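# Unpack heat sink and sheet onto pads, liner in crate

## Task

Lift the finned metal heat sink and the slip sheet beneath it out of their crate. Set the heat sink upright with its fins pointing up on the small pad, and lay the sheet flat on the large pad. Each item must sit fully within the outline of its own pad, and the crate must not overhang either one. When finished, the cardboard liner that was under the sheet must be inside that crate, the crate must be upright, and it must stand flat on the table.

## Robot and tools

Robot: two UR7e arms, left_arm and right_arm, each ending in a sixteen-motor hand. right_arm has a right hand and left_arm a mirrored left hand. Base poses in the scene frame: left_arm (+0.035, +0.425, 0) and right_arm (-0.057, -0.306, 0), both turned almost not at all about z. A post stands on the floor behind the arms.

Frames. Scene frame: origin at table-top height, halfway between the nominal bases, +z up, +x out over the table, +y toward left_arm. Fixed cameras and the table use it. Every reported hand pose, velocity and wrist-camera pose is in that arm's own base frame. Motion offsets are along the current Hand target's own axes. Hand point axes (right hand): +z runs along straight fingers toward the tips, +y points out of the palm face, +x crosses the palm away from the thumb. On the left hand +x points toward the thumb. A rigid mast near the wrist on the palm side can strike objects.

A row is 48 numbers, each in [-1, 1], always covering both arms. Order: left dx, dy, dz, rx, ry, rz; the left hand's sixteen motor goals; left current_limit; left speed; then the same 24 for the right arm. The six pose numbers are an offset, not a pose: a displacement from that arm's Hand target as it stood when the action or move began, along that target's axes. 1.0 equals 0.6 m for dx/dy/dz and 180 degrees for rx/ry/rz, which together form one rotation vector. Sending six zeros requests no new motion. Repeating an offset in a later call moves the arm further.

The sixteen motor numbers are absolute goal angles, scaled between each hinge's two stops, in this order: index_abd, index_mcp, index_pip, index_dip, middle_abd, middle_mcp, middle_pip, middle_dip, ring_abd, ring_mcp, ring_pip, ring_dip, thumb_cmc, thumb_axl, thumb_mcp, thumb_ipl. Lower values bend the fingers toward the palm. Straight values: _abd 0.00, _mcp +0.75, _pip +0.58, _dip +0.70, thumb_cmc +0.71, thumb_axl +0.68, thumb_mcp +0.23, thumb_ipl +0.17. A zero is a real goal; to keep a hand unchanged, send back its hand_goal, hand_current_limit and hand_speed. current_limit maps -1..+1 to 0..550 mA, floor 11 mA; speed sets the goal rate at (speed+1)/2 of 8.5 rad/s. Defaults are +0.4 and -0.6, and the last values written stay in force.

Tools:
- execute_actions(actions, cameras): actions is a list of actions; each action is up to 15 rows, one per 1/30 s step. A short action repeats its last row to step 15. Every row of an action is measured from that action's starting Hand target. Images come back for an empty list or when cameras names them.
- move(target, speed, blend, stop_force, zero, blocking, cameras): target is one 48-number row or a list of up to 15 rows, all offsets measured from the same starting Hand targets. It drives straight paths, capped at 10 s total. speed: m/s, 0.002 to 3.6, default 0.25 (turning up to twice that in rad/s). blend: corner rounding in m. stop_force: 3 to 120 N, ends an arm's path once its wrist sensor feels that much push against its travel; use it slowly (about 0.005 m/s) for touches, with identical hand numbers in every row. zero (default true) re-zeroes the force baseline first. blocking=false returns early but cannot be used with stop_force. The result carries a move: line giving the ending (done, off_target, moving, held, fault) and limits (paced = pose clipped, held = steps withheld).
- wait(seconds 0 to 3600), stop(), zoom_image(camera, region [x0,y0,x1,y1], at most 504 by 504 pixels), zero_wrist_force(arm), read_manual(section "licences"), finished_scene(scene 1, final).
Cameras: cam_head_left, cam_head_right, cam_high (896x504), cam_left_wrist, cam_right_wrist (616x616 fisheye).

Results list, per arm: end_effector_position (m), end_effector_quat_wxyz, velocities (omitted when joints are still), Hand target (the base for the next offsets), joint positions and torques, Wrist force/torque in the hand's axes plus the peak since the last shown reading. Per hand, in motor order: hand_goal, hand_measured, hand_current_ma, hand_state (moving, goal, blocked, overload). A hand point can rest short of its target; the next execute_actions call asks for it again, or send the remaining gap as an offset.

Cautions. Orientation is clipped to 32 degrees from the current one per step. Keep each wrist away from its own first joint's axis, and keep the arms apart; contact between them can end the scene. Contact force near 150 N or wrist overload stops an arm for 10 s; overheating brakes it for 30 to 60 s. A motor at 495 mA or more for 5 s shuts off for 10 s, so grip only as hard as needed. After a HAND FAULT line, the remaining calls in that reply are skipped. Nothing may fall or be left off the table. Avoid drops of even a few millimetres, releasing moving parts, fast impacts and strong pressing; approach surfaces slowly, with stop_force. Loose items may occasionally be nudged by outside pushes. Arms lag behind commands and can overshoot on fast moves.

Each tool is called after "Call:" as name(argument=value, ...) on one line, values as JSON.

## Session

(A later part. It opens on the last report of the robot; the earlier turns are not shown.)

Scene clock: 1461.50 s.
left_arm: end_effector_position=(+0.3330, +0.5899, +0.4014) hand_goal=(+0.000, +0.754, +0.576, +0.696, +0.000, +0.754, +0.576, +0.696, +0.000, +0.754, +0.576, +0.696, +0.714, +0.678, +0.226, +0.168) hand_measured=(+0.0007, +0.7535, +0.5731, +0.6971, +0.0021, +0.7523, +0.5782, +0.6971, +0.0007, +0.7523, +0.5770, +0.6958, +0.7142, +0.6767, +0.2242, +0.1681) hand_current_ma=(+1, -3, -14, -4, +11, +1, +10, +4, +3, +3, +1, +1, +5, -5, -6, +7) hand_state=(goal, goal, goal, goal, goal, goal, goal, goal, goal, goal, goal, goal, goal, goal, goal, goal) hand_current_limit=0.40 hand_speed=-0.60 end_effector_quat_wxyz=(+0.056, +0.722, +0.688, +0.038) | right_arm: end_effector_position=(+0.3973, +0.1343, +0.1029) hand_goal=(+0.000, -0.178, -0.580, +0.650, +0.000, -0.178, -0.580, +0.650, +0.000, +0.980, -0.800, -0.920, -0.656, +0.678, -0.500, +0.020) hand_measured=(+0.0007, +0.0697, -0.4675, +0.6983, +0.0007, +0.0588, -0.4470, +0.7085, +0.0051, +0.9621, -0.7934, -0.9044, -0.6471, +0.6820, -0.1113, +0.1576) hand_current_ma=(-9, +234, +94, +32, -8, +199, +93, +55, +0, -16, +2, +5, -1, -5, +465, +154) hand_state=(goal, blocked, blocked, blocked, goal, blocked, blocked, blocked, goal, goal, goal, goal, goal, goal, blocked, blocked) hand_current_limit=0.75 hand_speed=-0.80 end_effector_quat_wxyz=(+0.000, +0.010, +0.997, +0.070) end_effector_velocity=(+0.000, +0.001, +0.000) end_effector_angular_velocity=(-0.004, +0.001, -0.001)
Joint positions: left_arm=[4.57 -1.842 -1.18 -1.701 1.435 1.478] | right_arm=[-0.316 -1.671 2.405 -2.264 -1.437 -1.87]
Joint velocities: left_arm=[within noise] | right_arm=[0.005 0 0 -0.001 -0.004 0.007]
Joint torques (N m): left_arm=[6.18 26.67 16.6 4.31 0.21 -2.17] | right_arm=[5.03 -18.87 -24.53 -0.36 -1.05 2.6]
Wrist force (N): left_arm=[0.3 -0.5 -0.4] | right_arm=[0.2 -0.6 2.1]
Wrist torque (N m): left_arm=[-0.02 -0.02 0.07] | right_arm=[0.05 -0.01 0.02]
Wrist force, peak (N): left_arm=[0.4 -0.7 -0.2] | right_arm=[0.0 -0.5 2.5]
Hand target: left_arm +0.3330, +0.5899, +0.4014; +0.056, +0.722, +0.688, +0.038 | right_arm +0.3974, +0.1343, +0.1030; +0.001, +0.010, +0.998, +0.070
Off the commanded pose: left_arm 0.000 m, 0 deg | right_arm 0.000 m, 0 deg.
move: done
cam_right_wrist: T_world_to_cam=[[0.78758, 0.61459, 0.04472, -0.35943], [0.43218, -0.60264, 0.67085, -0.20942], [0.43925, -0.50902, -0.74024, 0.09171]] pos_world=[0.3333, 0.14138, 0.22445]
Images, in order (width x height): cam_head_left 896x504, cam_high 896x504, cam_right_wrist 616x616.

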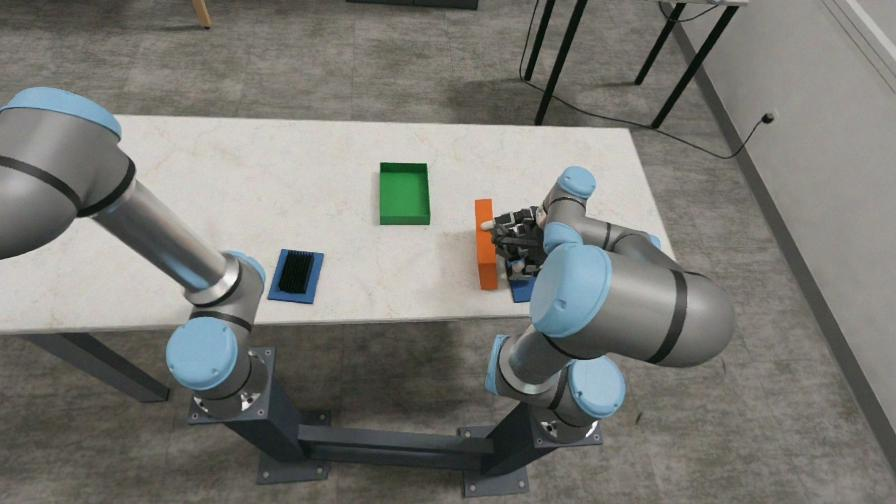

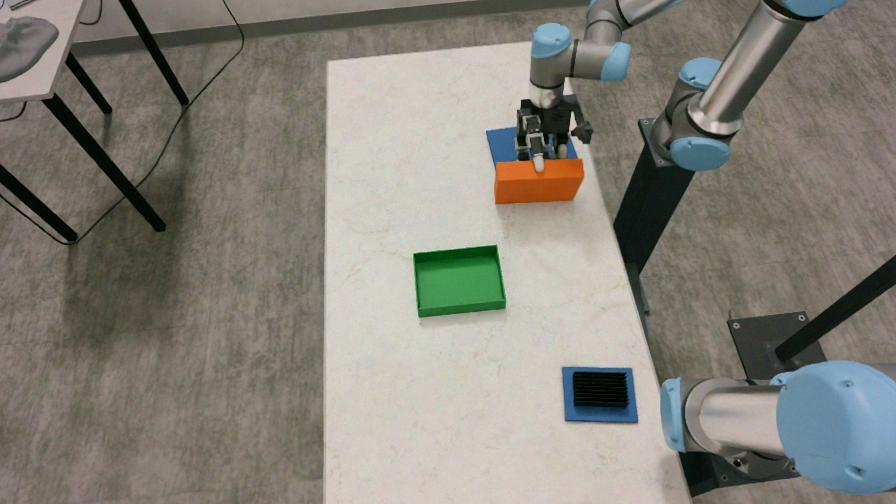

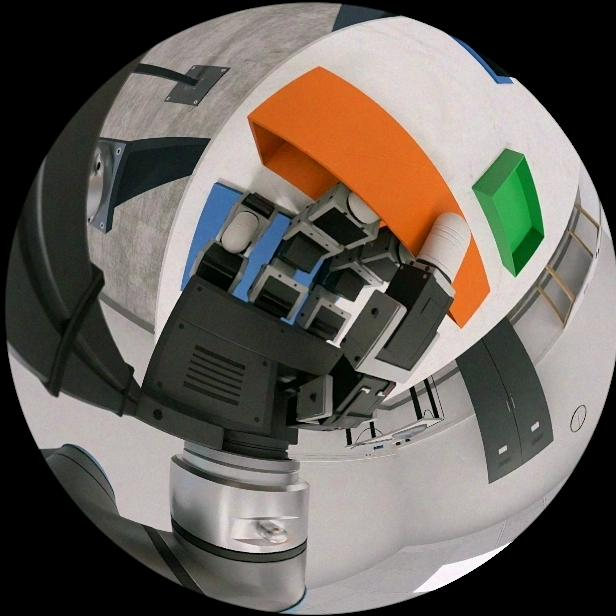

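Call:
move(target=[0,0,0,0,0,0,0,0.754,0.576,0.696,0,0.754,0.576,0.696,0,0.754,0.576,0.696,0.714,0.678,0.226,0.168,0.4,-0.6,0,-0.029,0.0038,-0.0556,0,0,0,-0.178,-0.58,0.65,0,-0.178,-0.58,0.65,0,0.98,-0.8,-0.92,-0.657,0.677,-0.5,0.02,0.75,-0.8], speed=0.04, cameras=["cam_head_left","cam_right_wrist"])

Call:
zoom_image(camera="cam_head_left", region=[430, 180, 530, 300])

Call:
zoom_image(camera="cam_right_wrist", region=[170, 60, 540, 360])

Scene clock: 1476.80 s.
left_arm: end_effector_position=(+0.3330, +0.5899, +0.4014) hand_goal=(+0.000, +0.754, +0.576, +0.696, +0.000, +0.754, +0.576, +0.696, +0.000, +0.754, +0.576, +0.696, +0.714, +0.678, +0.226, +0.168) hand_measured=(-0.0008, +0.7535, +0.5731, +0.6958, +0.0007, +0.7535, +0.5770, +0.6958, +0.0007, +0.7511, +0.5770, +0.6958, +0.7154, +0.6777, +0.2232, +0.1681) hand_current_ma=(+1, -8, -8, -10, +5, +1, +7, +14, +5, +7, +3, +5, +0, +2, -8, +8) hand_state=(goal, goal, goal, goal, goal, goal, goal, goal, goal, goal, goal, goal, goal, goal, goal, goal) hand_current_limit=0.40 hand_speed=-0.60 end_effector_quat_wxyz=(+0.056, +0.722, +0.688, +0.038) | right_arm: end_effector_position=(+0.3970, +0.1174, +0.0983) hand_goal=(+0.000, -0.178, -0.580, +0.650, +0.000, -0.178, -0.580, +0.650, +0.000, +0.980, -0.800, -0.920, -0.656, +0.678, -0.500, +0.020) hand_measured=(+0.0007, +0.0697, -0.4714, +0.6983, +0.0007, +0.0588, -0.4521, +0.7085, +0.0065, +0.9705, -0.7934, -0.9044, -0.6471, +0.6830, -0.1113, +0.1576) hand_current_ma=(-16, +229, +86, +31, -13, +215, +104, +42, +0, -14, +7, +2, +12, -2, +471, +168) hand_state=(goal, blocked, blocked, blocked, goal, blocked, blocked, blocked, goal, goal, goal, goal, goal, goal, blocked, blocked) hand_current_limit=0.75 hand_speed=-0.80 end_effector_quat_wxyz=(+0.001, +0.010, +0.988, +0.157) end_effector_velocity=(+0.000, +0.000, +0.000) end_effector_angular_velocity=(-0.005, +0.002, -0.002)
Joint positions: left_arm=[4.57 -1.842 -1.18 -1.701 1.435 1.478] | right_arm=[-0.457 -1.622 2.429 -2.239 -1.286 -2.028]
Joint velocities: left_arm=[within noise] | right_arm=[0.004 -0.002 -0.001 0 -0.005 0.007]
Joint torques (N m): left_arm=[6.29 27.83 15.56 3.98 0.11 -2.07] | right_arm=[5.58 -22.78 -12.12 -2.9 -1.24 2.56]
Wrist force (N): left_arm=[0.2 -0.4 -0.4] | right_arm=[0.4 -0.8 2.3]
Wrist torque (N m): left_arm=[0.00 -0.01 0.07] | right_arm=[-0.04 -0.05 0.02]
Wrist force, peak (N): left_arm=[0.4 -0.5 -0.3] | right_arm=[0.4 -1.0 2.6]
Hand target: left_arm +0.3330, +0.5899, +0.4014; +0.056, +0.722, +0.688, +0.038 | right_arm +0.3970, +0.1173, +0.0983; +0.001, +0.010, +0.988, +0.157
Off the commanded pose: left_arm 0.000 m, 0 deg | right_arm 0.000 m, 0 deg.
move: done
cam_right_wrist: T_world_to_cam=[[0.7872, 0.59721, 0.15382, -0.35713], [0.43, -0.71033, 0.55726, -0.19179], [0.44206, -0.37253, -0.81597, 0.07011]] pos_world=[0.33261, 0.10317, 0.21902]

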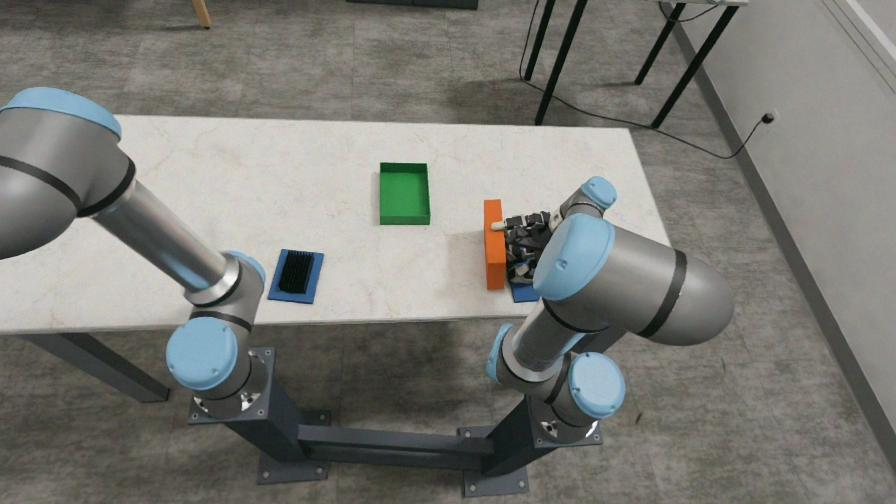

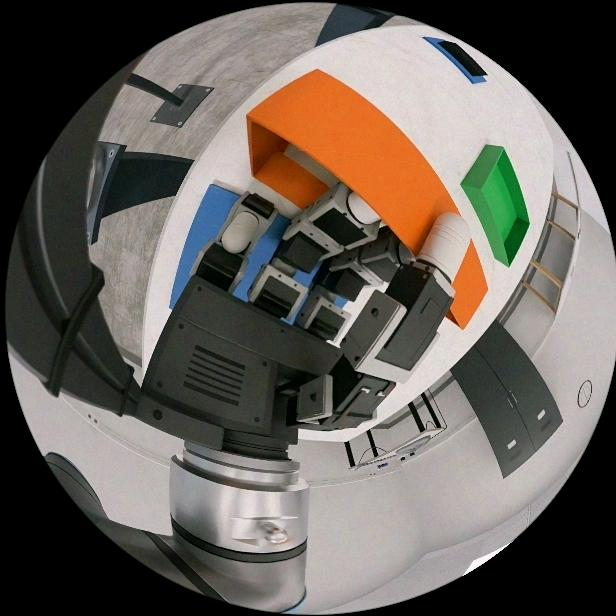

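Scaled by 4.200 from the camera's image (finer frame: 1280x720).

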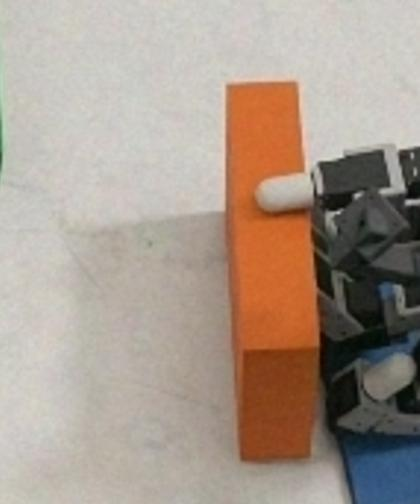

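Scaled by 1.362 from the camera's image (finer frame: 880x880).

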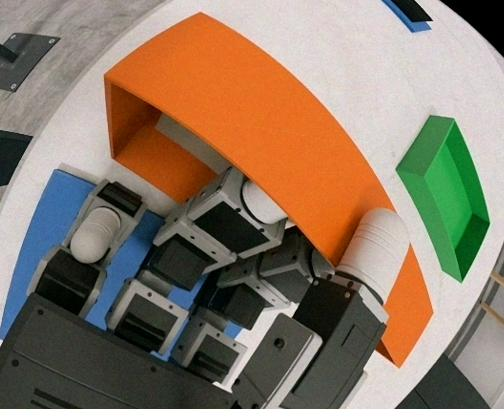

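Call:
zoom_image(camera="cam_head_left", region=[470, 250, 520, 300])

Scaled by 10.080 from the camera's image (finer frame: 1280x720).

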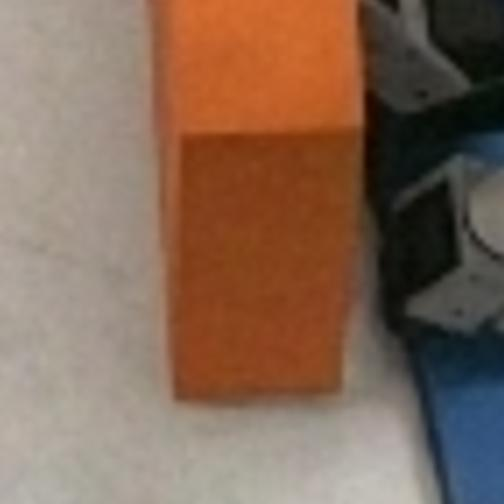

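Call:
move(target=[0,0,0,0,0,0,0,0.754,0.576,0.696,0,0.754,0.576,0.696,0,0.754,0.576,0.696,0.714,0.678,0.226,0.168,0.4,-0.6,0,-0.0015,0.0048,0,0,0,0,-0.178,-0.58,0.65,0,-0.178,-0.58,0.65,0,0.98,-0.8,-0.92,-0.657,0.677,-0.5,0.02,0.75,-0.8], speed=0.005, stop_force=4)

Call:
move(target=[0,0,0,0,0,0,0,0.754,0.576,0.696,0,0.754,0.576,0.696,0,0.754,0.576,0.696,0.714,0.678,0.226,0.168,0.4,-0.6,0,-0.0342,-0.0085,0,0,0,0,-0.178,-0.58,0.65,0,-0.178,-0.58,0.65,0,0.98,-0.8,-0.92,-0.657,0.677,-0.5,0.02,0.75,-0.8], speed=0.02, cameras=["cam_head_left","cam_right_wrist"])

Call:
zoom_image(camera="cam_head_left", region=[460, 180, 560, 300])

Call:
zoom_image(camera="cam_right_wrist", region=[170, 60, 540, 360])

Scene clock: 1516.80 s.
left_arm: end_effector_position=(+0.3330, +0.5899, +0.4014) hand_goal=(+0.000, +0.754, +0.576, +0.696, +0.000, +0.754, +0.576, +0.696, +0.000, +0.754, +0.576, +0.696, +0.714, +0.678, +0.226, +0.168) hand_measured=(+0.0007, +0.7523, +0.5731, +0.6958, -0.0008, +0.7535, +0.5782, +0.6958, -0.0008, +0.7523, +0.5770, +0.6958, +0.7142, +0.6767, +0.2232, +0.1672) hand_current_ma=(+5, -4, -12, -10, +9, +1, +8, +12, +5, +7, +3, +5, +2, -1, -1, +6) hand_state=(goal, goal, goal, goal, goal, goal, goal, goal, goal, goal, goal, goal, goal, goal, goal, goal) hand_current_limit=0.40 hand_speed=-0.60 end_effector_quat_wxyz=(+0.056, +0.722, +0.688, +0.038) | right_arm: end_effector_position=(+0.3970, +0.1174, +0.0960) hand_goal=(+0.000, -0.178, -0.580, +0.650, +0.000, -0.178, -0.580, +0.650, +0.000, +0.980, -0.800, -0.920, -0.656, +0.678, -0.500, +0.020) hand_measured=(-0.0008, +0.0673, -0.4739, +0.6983, +0.0007, +0.0588, -0.4521, +0.7085, +0.0065, +0.9705, -0.7934, -0.9044, -0.6484, +0.6830, -0.1103, +0.1586) hand_current_ma=(-6, +235, +88, +30, -19, +207, +102, +66, +2, -8, +11, -2, +4, -2, +458, +168) hand_state=(goal, blocked, blocked, blocked, goal, blocked, blocked, blocked, goal, goal, goal, goal, goal, goal, blocked, blocked) hand_current_limit=0.75 hand_speed=-0.80 end_effector_quat_wxyz=(+0.001, +0.010, +0.988, +0.157)
Joint positions: left_arm=[4.57 -1.842 -1.18 -1.701 1.435 1.478] | right_arm=[-0.457 -1.617 2.431 -2.248 -1.287 -2.028]
Joint torques (N m): left_arm=[6.02 26.08 16.17 4.11 0.09 -2.18] | right_arm=[3.71 -22.4 -24.75 0.01 -0.78 2.13]
Wrist force (N): left_arm=[0.2 -0.4 -0.2] | right_arm=[0.0 1.1 -1.0]
Wrist torque (N m): left_arm=[-0.02 -0.01 0.07] | right_arm=[0.04 0.01 0.00]
Wrist force, peak (N): left_arm=[0.3 -0.7 -0.2] | right_arm=[0.2 2.1 -2.4]
Hand target: left_arm +0.3330, +0.5899, +0.4014; +0.056, +0.722, +0.688, +0.038 | right_arm +0.3970, +0.1174, +0.0960; +0.001, +0.010, +0.988, +0.157 (not the last commanded pose)
Off the commanded pose: left_arm 0.000 m, 0 deg | right_arm 0.001 m, 0 deg.
move: contact (right_arm)

Scene clock: 1518.10 s.
left_arm: end_effector_position=(+0.3330, +0.5899, +0.4014) hand_goal=(+0.000, +0.754, +0.576, +0.696, +0.000, +0.754, +0.576, +0.696, +0.000, +0.754, +0.576, +0.696, +0.714, +0.678, +0.226, +0.168) hand_measured=(-0.0023, +0.7535, +0.5744, +0.6971, +0.0007, +0.7535, +0.5782, +0.6945, -0.0008, +0.7511, +0.5757, +0.6958, +0.7142, +0.6777, +0.2232, +0.1672) hand_current_ma=(+5, +1, -8, -3, +13, +2, +5, +5, +0, +9, +7, +5, +5, -3, -7, +9) hand_state=(goal, goal, goal, goal, goal, goal, goal, goal, goal, goal, goal, goal, goal, goal, goal, goal) hand_current_limit=0.40 hand_speed=-0.60 end_effector_quat_wxyz=(+0.056, +0.722, +0.688, +0.038) | right_arm: end_effector_position=(+0.3966, +0.0962, +0.0945) hand_goal=(+0.000, -0.178, -0.580, +0.650, +0.000, -0.178, -0.580, +0.650, +0.000, +0.980, -0.800, -0.920, -0.656, +0.678, -0.500, +0.020) hand_measured=(-0.0008, +0.0685, -0.4714, +0.6996, +0.0007, +0.0600, -0.4495, +0.7098, +0.0065, +0.9705, -0.7934, -0.9044, -0.6484, +0.6820, -0.1103, +0.1586) hand_current_ma=(-12, +223, +97, +33, -14, +219, +103, +61, -2, -5, +5, +8, +6, -16, +464, +153) hand_state=(goal, blocked, blocked, blocked, goal, blocked, blocked, blocked, goal, goal, goal, goal, goal, goal, blocked, blocked) hand_current_limit=0.75 hand_speed=-0.80 end_effector_quat_wxyz=(+0.001, +0.010, +0.988, +0.157)
Joint positions: left_arm=[4.57 -1.842 -1.18 -1.701 1.435 1.478] | right_arm=[-0.511 -1.611 2.426 -2.233 -1.295 -2.084]
Joint torques (N m): left_arm=[6.66 26.88 16.69 4.12 0.15 -2.3] | right_arm=[5.18 -14.51 -20.56 -1.84 0.13 2.61]
Wrist force (N): left_arm=[0.3 -0.3 -0.2] | right_arm=[0.2 -0.2 0.9]
Wrist torque (N m): left_arm=[0.00 -0.02 0.07] | right_arm=[-0.02 -0.03 0.01]
Wrist force, peak (N): left_arm=[0.3 -0.7 -0.1] | right_arm=[1.4 1.4 -0.9]
Hand target: left_arm +0.3330, +0.5899, +0.4014; +0.056, +0.722, +0.688, +0.038 | right_arm +0.3966, +0.0963, +0.0945; +0.001, +0.010, +0.988, +0.157
Off the commanded pose: left_arm 0.000 m, 0 deg | right_arm 0.000 m, 0 deg.
move: done
cam_right_wrist: T_world_to_cam=[[0.78719, 0.59727, 0.15362, -0.34359], [0.42994, -0.71007, 0.55764, -0.20457], [0.44214, -0.37292, -0.81575, 0.05929]] pos_world=[0.33221, 0.08207, 0.21522]

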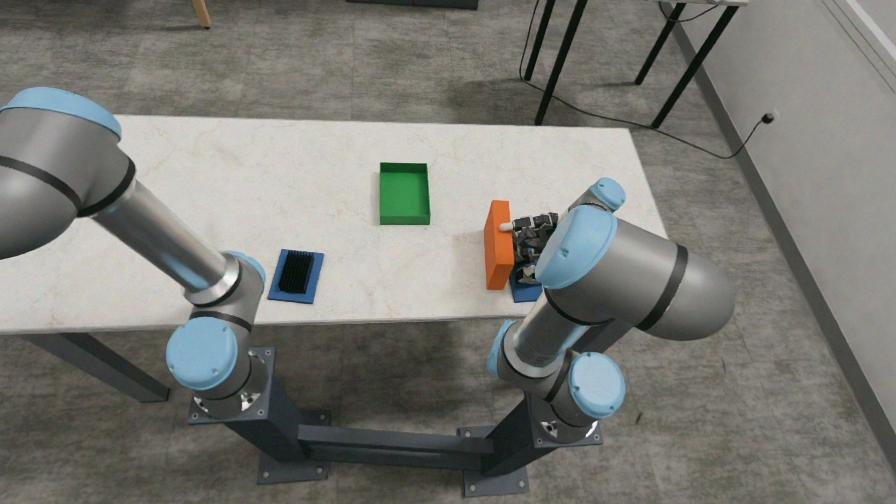

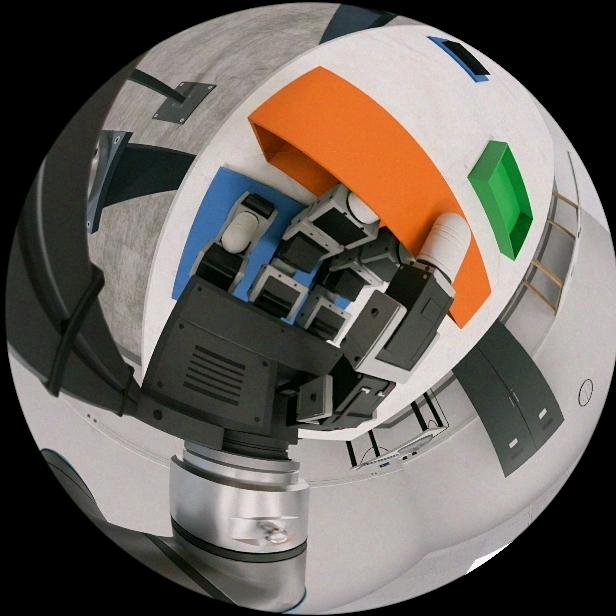

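Scaled by 4.200 from the camera's image (finer frame: 1280x720).

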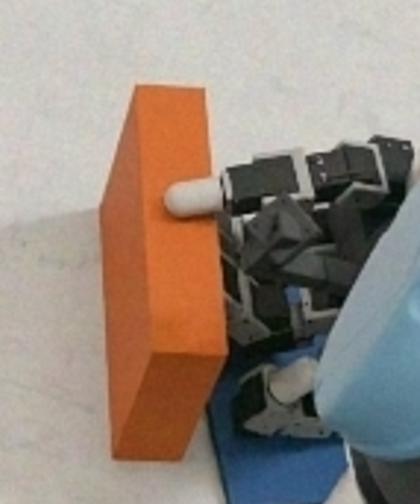

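Scaled by 1.362 from the camera's image (finer frame: 880x880).

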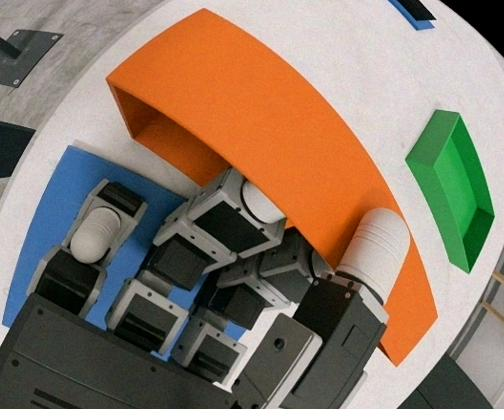

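Call:
execute_actions(actions=[])

Scene clock: 1550.27 s.
left_arm: end_effector_position=(+0.3330, +0.5899, +0.4014) hand_goal=(+0.000, +0.754, +0.576, +0.696, +0.000, +0.754, +0.576, +0.696, +0.000, +0.754, +0.576, +0.696, +0.714, +0.678, +0.226, +0.168) hand_measured=(-0.0008, +0.7523, +0.5731, +0.6971, +0.0007, +0.7535, +0.5782, +0.6958, +0.0007, +0.7523, +0.5757, +0.6958, +0.7154, +0.6777, +0.2242, +0.1681) hand_current_ma=(+8, -6, -10, -9, +7, -1, +6, +7, +3, +2, +4, +3, +2, -3, -5, +6) hand_state=(goal, goal, goal, goal, goal, goal, goal, goal, goal, goal, goal, goal, goal, goal, goal, goal) hand_current_limit=0.40 hand_speed=-0.60 end_effector_quat_wxyz=(+0.056, +0.722, +0.688, +0.038) | right_arm: end_effector_position=(+0.3966, +0.0963, +0.0945) hand_goal=(+0.000, -0.178, -0.580, +0.650, +0.000, -0.178, -0.580, +0.650, +0.000, +0.980, -0.800, -0.920, -0.656, +0.678, -0.500, +0.020) hand_measured=(-0.0008, +0.0685, -0.4714, +0.6983, +0.0007, +0.0600, -0.4495, +0.7098, +0.0065, +0.9717, -0.7934, -0.9044, -0.6484, +0.6830, -0.1103, +0.1586) hand_current_ma=(-13, +237, +95, +37, -6, +219, +104, +53, +0, +13, +15, -2, -7, -7, +462, +173) hand_state=(goal, blocked, blocked, blocked, goal, blocked, blocked, blocked, goal, goal, goal, goal, goal, goal, blocked, blocked) hand_current_limit=0.75 hand_speed=-0.80 end_effector_quat_wxyz=(+0.001, +0.010, +0.988, +0.157)
Joint positions: left_arm=[4.57 -1.842 -1.18 -1.701 1.435 1.478] | right_arm=[-0.511 -1.611 2.426 -2.233 -1.295 -2.083]
Joint velocities: within noise
Joint torques (N m): left_arm=[6.1 26.63 16.33 4.02 0.09 -2.17] | right_arm=[6.04 -20.42 -6.57 -4.42 1.75 2.36]
Wrist force (N): left_arm=[0.3 -0.3 -0.3] | right_arm=[-0.1 -0.3 1.1]
Wrist torque (N m): left_arm=[0.01 -0.02 0.07] | right_arm=[-0.06 -0.01 -0.01]
Wrist force, peak (N): left_arm=[0.5 -0.5 -0.4] | right_arm=[0.5 0.0 1.3]
Hand target: left_arm +0.3330, +0.5899, +0.4014; +0.056, +0.722, +0.688, +0.038 | right_arm +0.3966, +0.0963, +0.0945; +0.001, +0.010, +0.988, +0.157
Off the commanded pose: left_arm 0.000 m, 0 deg | right_arm 0.000 m, 0 deg.
camera_calibration:
cam_left_wrist: T_world_to_cam=[[-0.64881, -0.75957, -0.04586, 0.64715], [-0.60971, 0.48286, 0.62857, -0.37487], [-0.4553, 0.43578, -0.7764, 0.3347]] pos_world=[0.34371, 0.5267, 0.52516]
cam_right_wrist: T_world_to_cam=[[0.78734, 0.59707, 0.15364, -0.3437], [0.42973, -0.71017, 0.55767, -0.20448], [0.44208, -0.37305, -0.81572, 0.05943]] pos_world=[0.33221, 0.08217, 0.21532]

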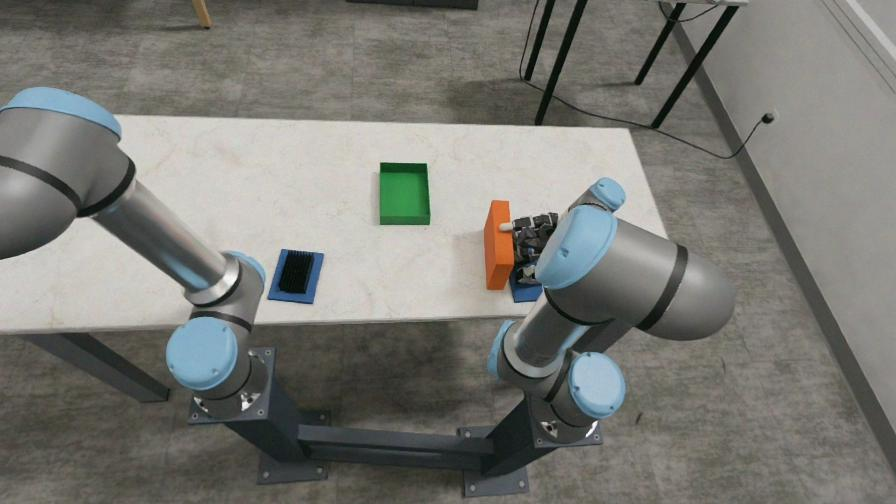

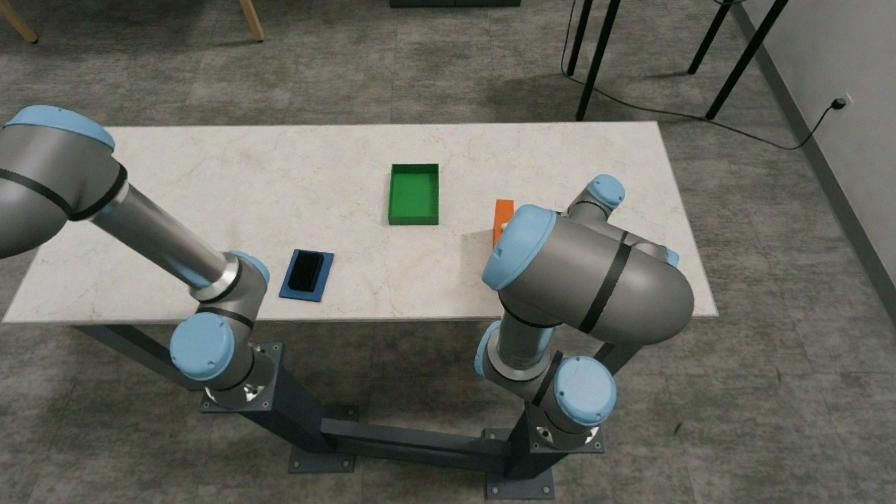

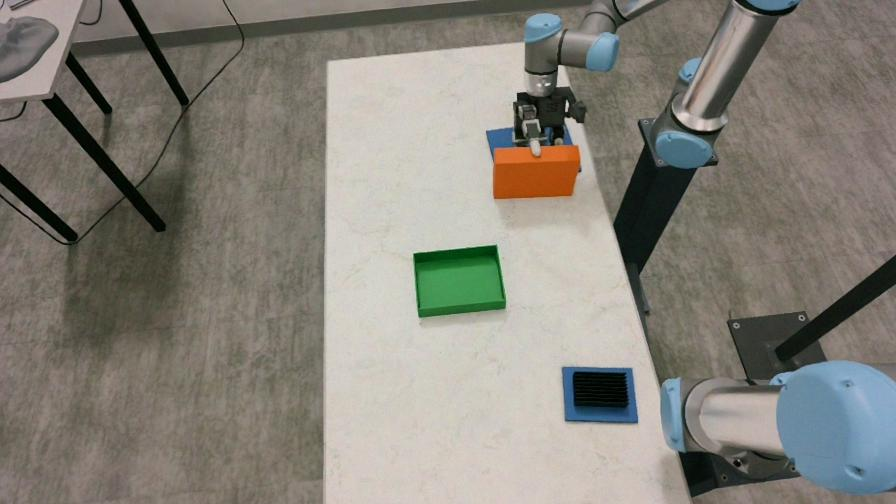

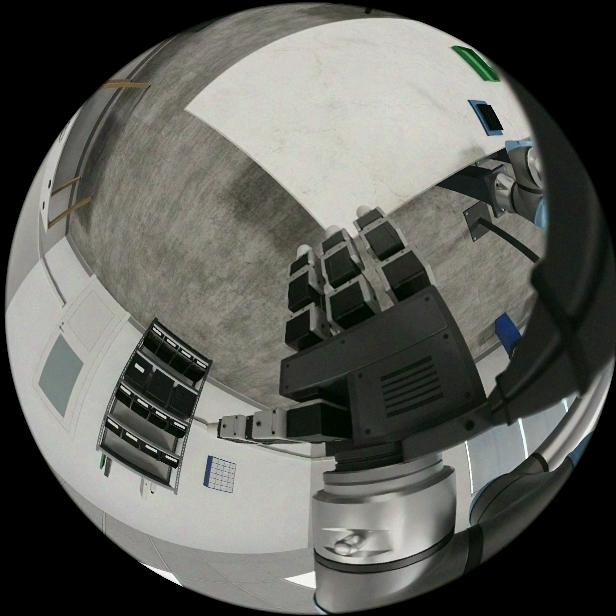

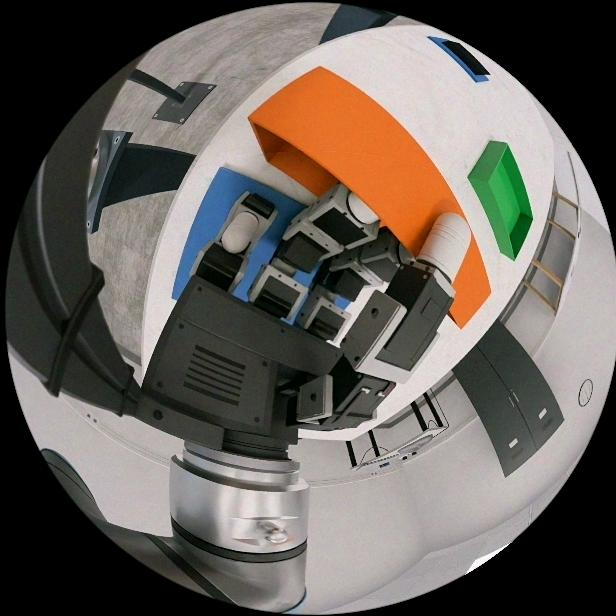

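Call:
zoom_image(camera="cam_right_wrist", region=[180, 60, 520, 400])

Call:
zoom_image(camera="cam_head_left", region=[460, 180, 560, 300])

Scaled by 1.482 from the camera's image (finer frame: 880x880).

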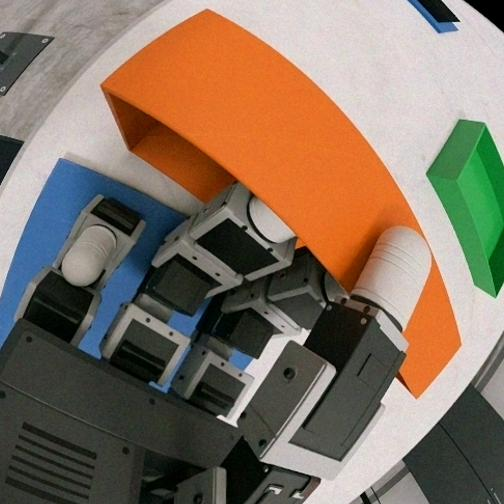

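Scaled by 4.200 from the camera's image (finer frame: 1280x720).

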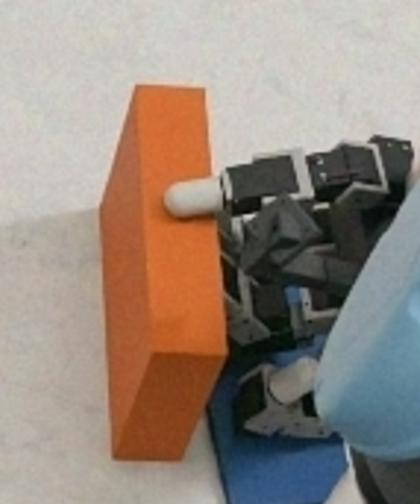

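Call:
move(target=[0,0,0,0,0,0,0,0.754,0.576,0.696,0,0.754,0.576,0.696,0,0.754,0.576,0.696,0.714,0.678,0.226,0.168,0.4,-0.6, 0,-0.0058,0.0007,-0.0111,0,0,0,-0.178,-0.58,0.65,0,-0.178,-0.58,0.65,0,0.98,-0.8,-0.92,-0.657,0.677,-0.5,0.02,0.75,-0.8], speed=0.01, cameras=["cam_head_left"])

Call:
zoom_image(camera="cam_head_left", region=[460, 180, 560, 300])

Scene clock: 1682.07 s.
left_arm: end_effector_position=(+0.3330, +0.5899, +0.4014) hand_goal=(+0.000, +0.754, +0.576, +0.696, +0.000, +0.754, +0.576, +0.696, +0.000, +0.754, +0.576, +0.696, +0.714, +0.678, +0.226, +0.168) hand_measured=(-0.0008, +0.7523, +0.5731, +0.6958, +0.0007, +0.7523, +0.5770, +0.6958, -0.0008, +0.7523, +0.5744, +0.6958, +0.7142, +0.6777, +0.2222, +0.1672) hand_current_ma=(+8, -5, -14, -10, +7, +8, +11, +9, +1, +2, +5, +5, +6, +0, -7, +12) hand_state=(goal, goal, goal, goal, goal, goal, goal, goal, goal, goal, goal, goal, goal, goal, goal, goal) hand_current_limit=0.40 hand_speed=-0.60 end_effector_quat_wxyz=(+0.056, +0.722, +0.688, +0.038) | right_arm: end_effector_position=(+0.3966, +0.0931, +0.0930) hand_goal=(+0.000, -0.178, -0.580, +0.650, +0.000, -0.178, -0.580, +0.650, +0.000, +0.980, -0.800, -0.920, -0.656, +0.678, -0.500, +0.020) hand_measured=(-0.0008, +0.0673, -0.4714, +0.6983, +0.0007, +0.0588, -0.4495, +0.7085, +0.0080, +0.9380, -0.8242, -0.8777, -0.6484, +0.6820, -0.1103, +0.1605) hand_current_ma=(-15, +225, +83, +35, -11, +208, +99, +62, -7, -46, -24, +33, +7, -3, +458, +158) hand_state=(goal, blocked, blocked, blocked, goal, blocked, blocked, blocked, goal, blocked, blocked, blocked, goal, goal, blocked, blocked) hand_current_limit=0.75 hand_speed=-0.80 end_effector_quat_wxyz=(+0.002, +0.010, +0.985, +0.174)
Joint positions: left_arm=[4.57 -1.842 -1.18 -1.701 1.435 1.478] | right_arm=[-0.535 -1.594 2.427 -2.225 -1.268 -2.114]
Joint torques (N m): left_arm=[6.86 26.99 16.34 3.95 0.19 -2.08] | right_arm=[3.5 -13.42 -3.66 -0.33 0.04 -0.87]
Wrist force (N): left_arm=[0.2 -0.5 -0.3] | right_arm=[1.1 3.2 -8.2]
Wrist torque (N m): left_arm=[-0.03 -0.01 0.07] | right_arm=[0.68 0.32 0.07]
Wrist force, peak (N): left_arm=[0.3 -0.7 -0.1] | right_arm=[2.6 0.4 -10.8]
Hand target: left_arm +0.3330, +0.5899, +0.4014; +0.056, +0.722, +0.688, +0.038 | right_arm +0.3966, +0.0931, +0.0931; +0.002, +0.010, +0.985, +0.174
Off the commanded pose: left_arm 0.000 m, 0 deg | right_arm 0.000 m, 0 deg.
move: done

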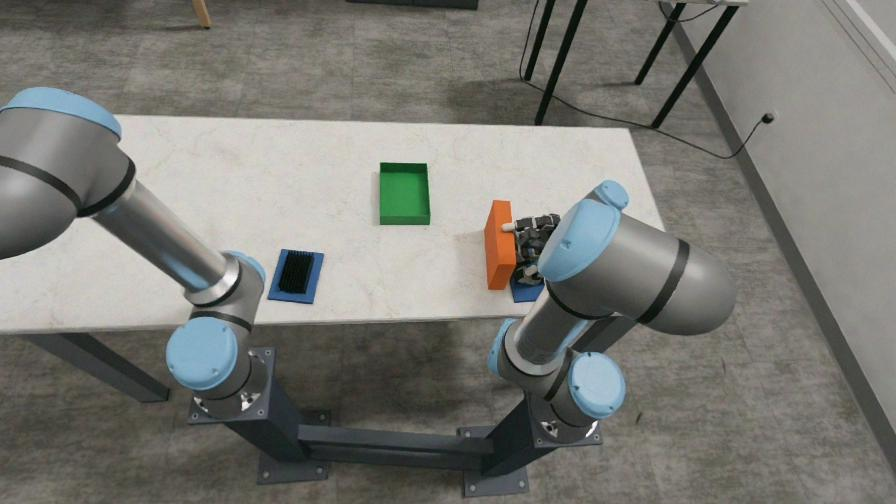

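Scaled by 4.200 from the camera's image (finer frame: 1280x720).

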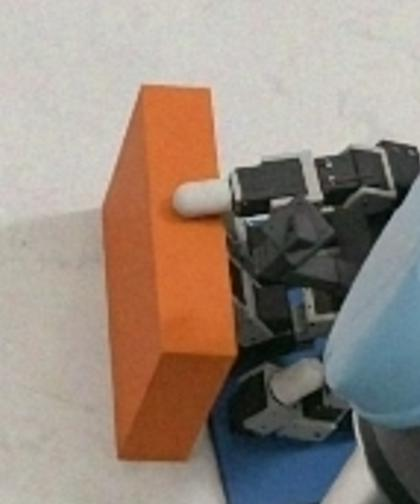

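Call:
move(target=[[0,0,0,0,0,0,0,0.754,0.576,0.696,0,0.754,0.576,0.696,0,0.754,0.576,0.696,0.714,0.678,0.226,0.168,0.4,-0.6, 0,0,0,0,0,0,0,-0.178,-0.58,0.65,0,-0.178,-0.58,0.65,0,-0.342,-0.8,-0.92,-0.657,0.677,-0.5,0.02,0.75,-0.8],[0,0,0,0,0,0,0,0.754,0.576,0.696,0,0.754,0.576,0.696,0,0.754,0.576,0.696,0.714,0.678,0.226,0.168,0.4,-0.6, 0,0,0,0,0,0,0,-0.178,-0.58,0.65,0,-0.178,-0.58,0.65,0,-0.342,-0.95,0.6,-0.657,0.677,-0.5,0.02,0.75,-0.8]], speed=0.01, cameras=["cam_right_wrist","cam_head_left"])

Call:
zoom_image(camera="cam_right_wrist", region=[180, 60, 520, 400])

Call:
zoom_image(camera="cam_head_left", region=[460, 180, 560, 300])

Scene clock: 1711.93 s.
left_arm: end_effector_position=(+0.3330, +0.5899, +0.4014) hand_goal=(+0.000, +0.754, +0.576, +0.696, +0.000, +0.754, +0.576, +0.696, +0.000, +0.754, +0.576, +0.696, +0.714, +0.678, +0.226, +0.168) hand_measured=(-0.0008, +0.7535, +0.5731, +0.6958, +0.0007, +0.7535, +0.5782, +0.6971, -0.0008, +0.7523, +0.5757, +0.6958, +0.7154, +0.6767, +0.2242, +0.1681) hand_current_ma=(+7, -3, -10, -8, +7, +0, +8, +11, +4, +6, +3, +4, +3, -1, -6, +7) hand_state=(goal, goal, goal, goal, goal, goal, goal, goal, goal, goal, goal, goal, goal, goal, goal, goal) hand_current_limit=0.40 hand_speed=-0.60 end_effector_quat_wxyz=(+0.056, +0.722, +0.688, +0.038) | right_arm: end_effector_position=(+0.3966, +0.0931, +0.0931) hand_goal=(+0.000, -0.178, -0.580, +0.650, +0.000, -0.178, -0.580, +0.650, +0.000, -0.342, -0.950, +0.600, -0.656, +0.678, -0.500, +0.020) hand_measured=(-0.0008, +0.0673, -0.4714, +0.6983, +0.0007, +0.0588, -0.4508, +0.7085, +0.0080, +0.7703, -0.9140, +0.5913, -0.6484, +0.6820, -0.1103, +0.1605) hand_current_ma=(-1, +235, +77, +17, -15, +218, +94, +53, +1, +480, +23, -22, +11, -1, +466, +162) hand_state=(goal, blocked, blocked, blocked, goal, blocked, blocked, blocked, goal, blocked, blocked, goal, goal, goal, blocked, blocked) hand_current_limit=0.75 hand_speed=-0.80 end_effector_quat_wxyz=(+0.002, +0.010, +0.985, +0.174)
Joint positions: left_arm=[4.57 -1.842 -1.18 -1.701 1.435 1.478] | right_arm=[-0.535 -1.594 2.427 -2.225 -1.268 -2.114]
Joint torques (N m): left_arm=[6.23 27.19 16.67 4.02 0.11 -2.19] | right_arm=[-2.21 -19.57 -11.73 -2.99 -1.25 2.74]
Wrist force (N): left_arm=[0.2 -0.5 -0.1] | right_arm=[1.3 2.1 -7.8]
Wrist torque (N m): left_arm=[-0.03 0.00 0.07] | right_arm=[0.75 0.24 0.08]
Wrist force, peak (N): left_arm=[0.4 -0.6 -0.2] | right_arm=[1.1 3.2 -8.8]
Hand target: left_arm +0.3330, +0.5899, +0.4014; +0.056, +0.722, +0.688, +0.038 | right_arm +0.3966, +0.0931, +0.0931; +0.002, +0.010, +0.985, +0.174
Off the commanded pose: left_arm 0.000 m, 0 deg | right_arm 0.000 m, 0 deg.
move: done
cam_right_wrist: T_world_to_cam=[[0.78723, 0.59132, 0.17494, -0.34298], [0.4293, -0.72919, 0.5329, -0.20163], [0.44268, -0.34442, -0.8279, 0.05526]] pos_world=[0.33211, 0.07482, 0.2132]
Images, in order (width x height): cam_head_left 896x504, cam_right_wrist 616x616.

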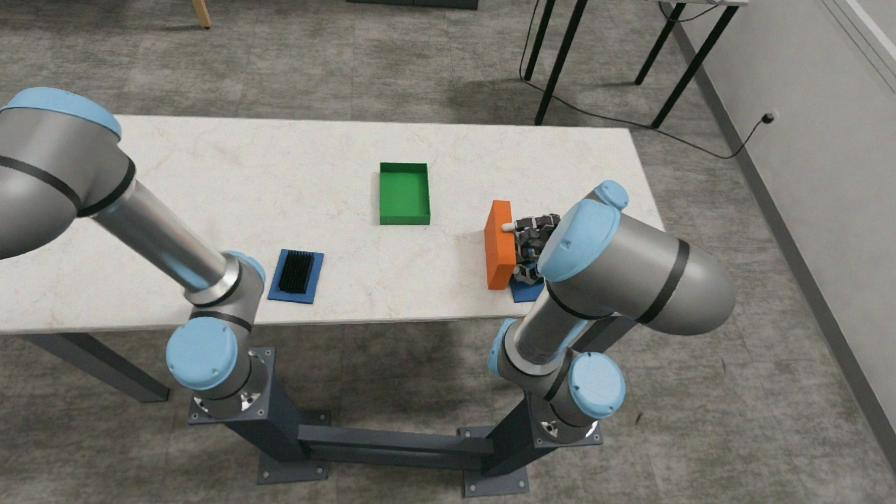

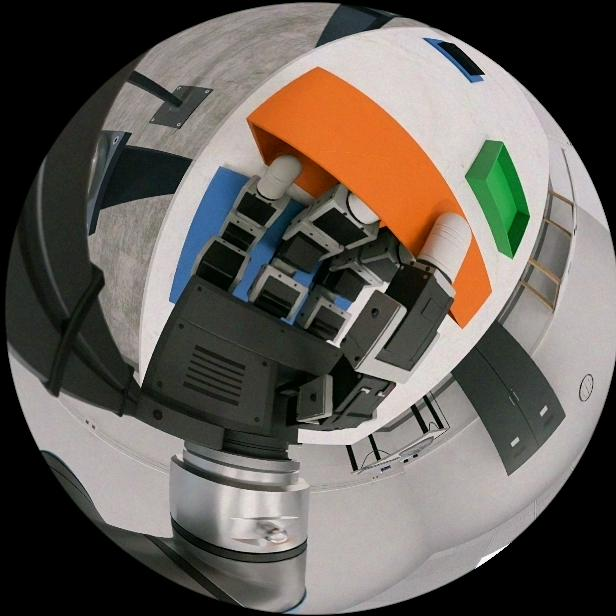

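Scaled by 1.482 from the camera's image (finer frame: 880x880).

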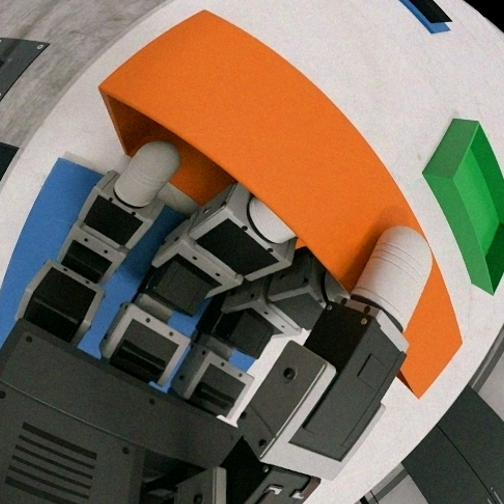

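Scaled by 4.200 from the camera's image (finer frame: 1280x720).

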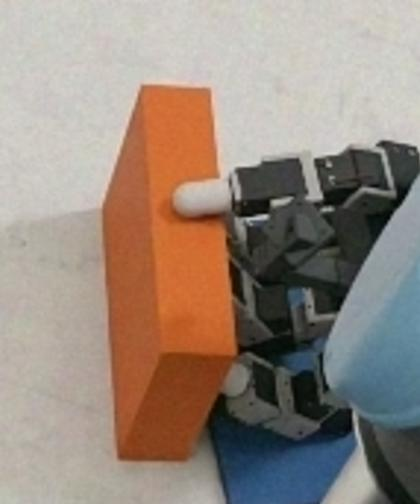

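Call:
move(target=[[0,0,0,0,0,0,0,0.754,0.576,0.696,0,0.754,0.576,0.696,0,0.754,0.576,0.696,0.714,0.678,0.226,0.168,0.4,-0.6, 0,0,0,0,0,0,0,0.07,-0.471,0.698,0,0.062,-0.451,0.708,0,0.76,-0.91,0.6,-0.657,0.677,-0.11,0.16,0.75,-0.9],[0,0,0,0,0,0,0,0.754,0.576,0.696,0,0.754,0.576,0.696,0,0.754,0.576,0.696,0.714,0.678,0.226,0.168,0.4,-0.6, 0,0,0,0,0,0,0,0.09,-0.471,0.698,0,0.082,-0.451,0.708,0,0.76,-0.91,0.6,-0.657,0.677,0.05,0.16,0.75,-0.9]], speed=0.01, cameras=["cam_right_wrist","cam_head_left"])

Call:
zoom_image(camera="cam_head_left", region=[460, 180, 560, 300])

Scene clock: 1730.37 s.
left_arm: end_effector_position=(+0.3330, +0.5899, +0.4014) hand_goal=(+0.000, +0.754, +0.576, +0.696, +0.000, +0.754, +0.576, +0.696, +0.000, +0.754, +0.576, +0.696, +0.714, +0.678, +0.226, +0.168) hand_measured=(-0.0008, +0.7523, +0.5744, +0.6958, +0.0007, +0.7535, +0.5782, +0.6958, -0.0008, +0.7523, +0.5757, +0.6971, +0.7142, +0.6777, +0.2232, +0.1681) hand_current_ma=(+5, -5, -13, -12, +10, +1, +7, +8, +5, +8, +1, +3, +0, -2, -1, +6) hand_state=(goal, goal, goal, goal, goal, goal, goal, goal, goal, goal, goal, goal, goal, goal, goal, goal) hand_current_limit=0.40 hand_speed=-0.60 end_effector_quat_wxyz=(+0.056, +0.722, +0.688, +0.038) | right_arm: end_effector_position=(+0.3966, +0.0931, +0.0931) hand_goal=(+0.000, +0.090, -0.470, +0.698, +0.000, +0.082, -0.450, +0.708, +0.000, +0.760, -0.910, +0.600, -0.656, +0.678, +0.050, +0.160) hand_measured=(-0.0008, +0.1203, -0.4688, +0.7060, +0.0007, +0.1119, -0.4483, +0.7111, +0.0080, +0.7716, -0.9115, +0.5913, -0.6484, +0.6830, -0.0054, +0.1672) hand_current_ma=(-8, +23, +1, +5, -14, +18, -18, +6, -2, +17, +0, -29, +6, +5, -54, -1) hand_state=(goal, blocked, goal, goal, goal, blocked, goal, goal, goal, goal, goal, goal, goal, goal, blocked, goal) hand_current_limit=0.75 hand_speed=-0.90 end_effector_quat_wxyz=(+0.002, +0.010, +0.985, +0.174)
Joint positions: left_arm=[4.57 -1.842 -1.18 -1.701 1.435 1.478] | right_arm=[-0.535 -1.594 2.427 -2.225 -1.268 -2.114]
Joint torques (N m): left_arm=[6.19 27.12 16.03 3.98 -0.04 -2.25] | right_arm=[-5.36 -19.37 -19.1 -1.49 0.52 2.69]
Wrist force (N): left_arm=[0.2 -0.3 -0.2] | right_arm=[0.3 4.2 -4.4]
Wrist torque (N m): left_arm=[-0.01 0.00 0.06] | right_arm=[0.64 0.22 0.22]
Wrist force, peak (N): left_arm=[0.5 -0.6 -0.4] | right_arm=[1.3 2.2 -8.2]
Hand target: left_arm +0.3330, +0.5899, +0.4014; +0.056, +0.722, +0.688, +0.038 | right_arm +0.3966, +0.0931, +0.0931; +0.002, +0.010, +0.985, +0.174
Off the commanded pose: left_arm 0.000 m, 0 deg | right_arm 0.000 m, 0 deg.
move: done
cam_right_wrist: T_world_to_cam=[[0.78723, 0.59132, 0.17494, -0.34298], [0.4293, -0.72919, 0.5329, -0.20163], [0.44268, -0.34442, -0.8279, 0.05526]] pos_world=[0.33211, 0.07482, 0.2132]
Images, in order (width x height): cam_head_left 896x504, cam_right_wrist 616x616.

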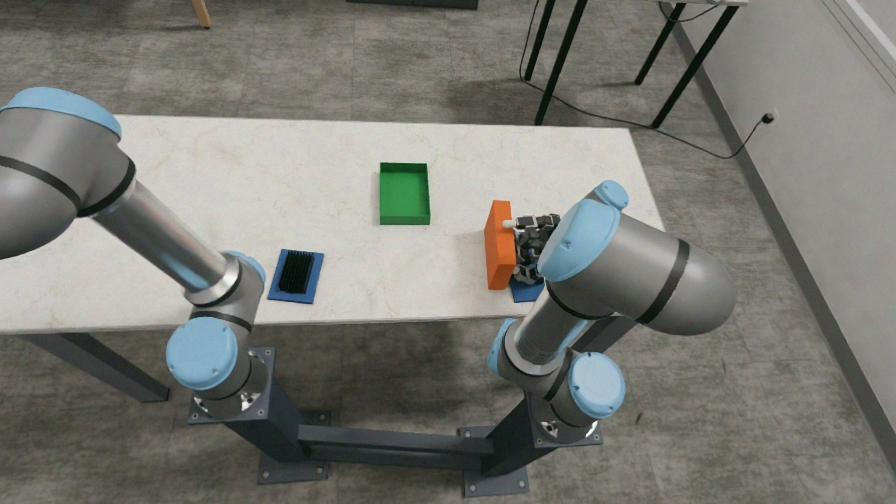

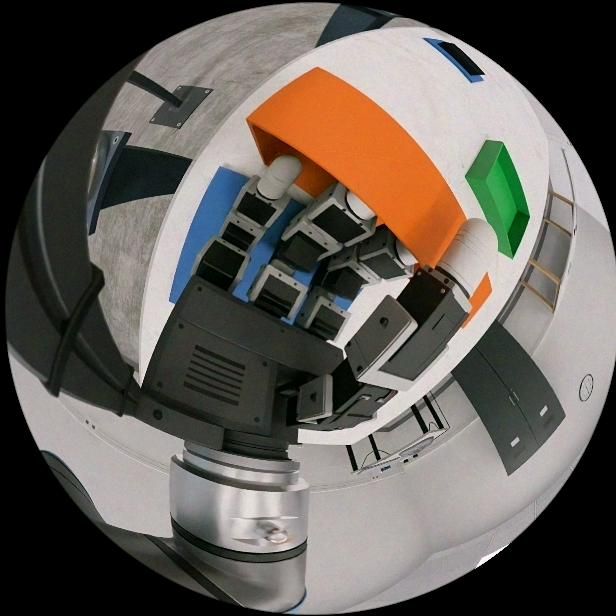

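Scaled by 4.200 from the camera's image (finer frame: 1280x720).

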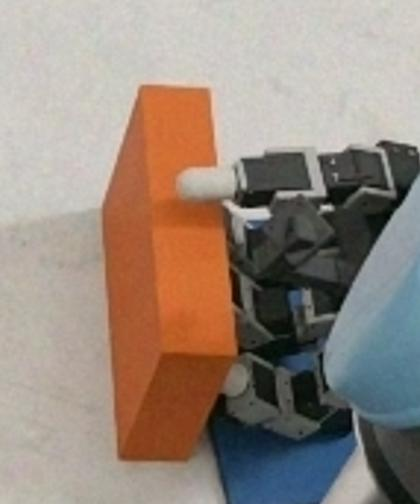

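Call:
zoom_image(camera="cam_right_wrist", region=[220, 120, 520, 360])

Call:
zoom_image(camera="cam_head_left", region=[500, 200, 550, 260])

Scaled by 1.680 from the camera's image (finer frame: 880x880).

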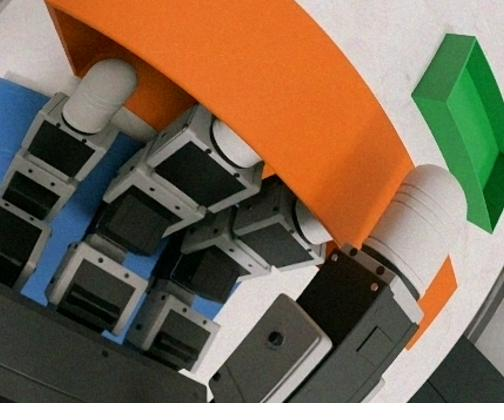

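Scaled by 8.400 from the camera's image (finer frame: 1280x720).

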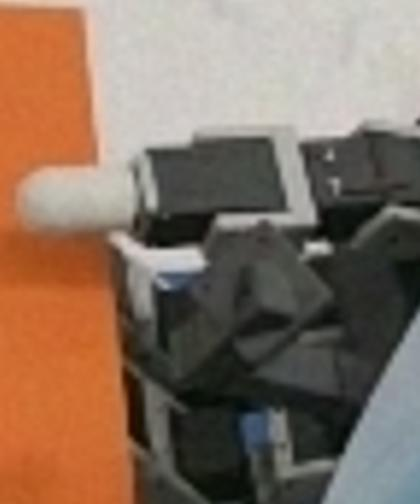

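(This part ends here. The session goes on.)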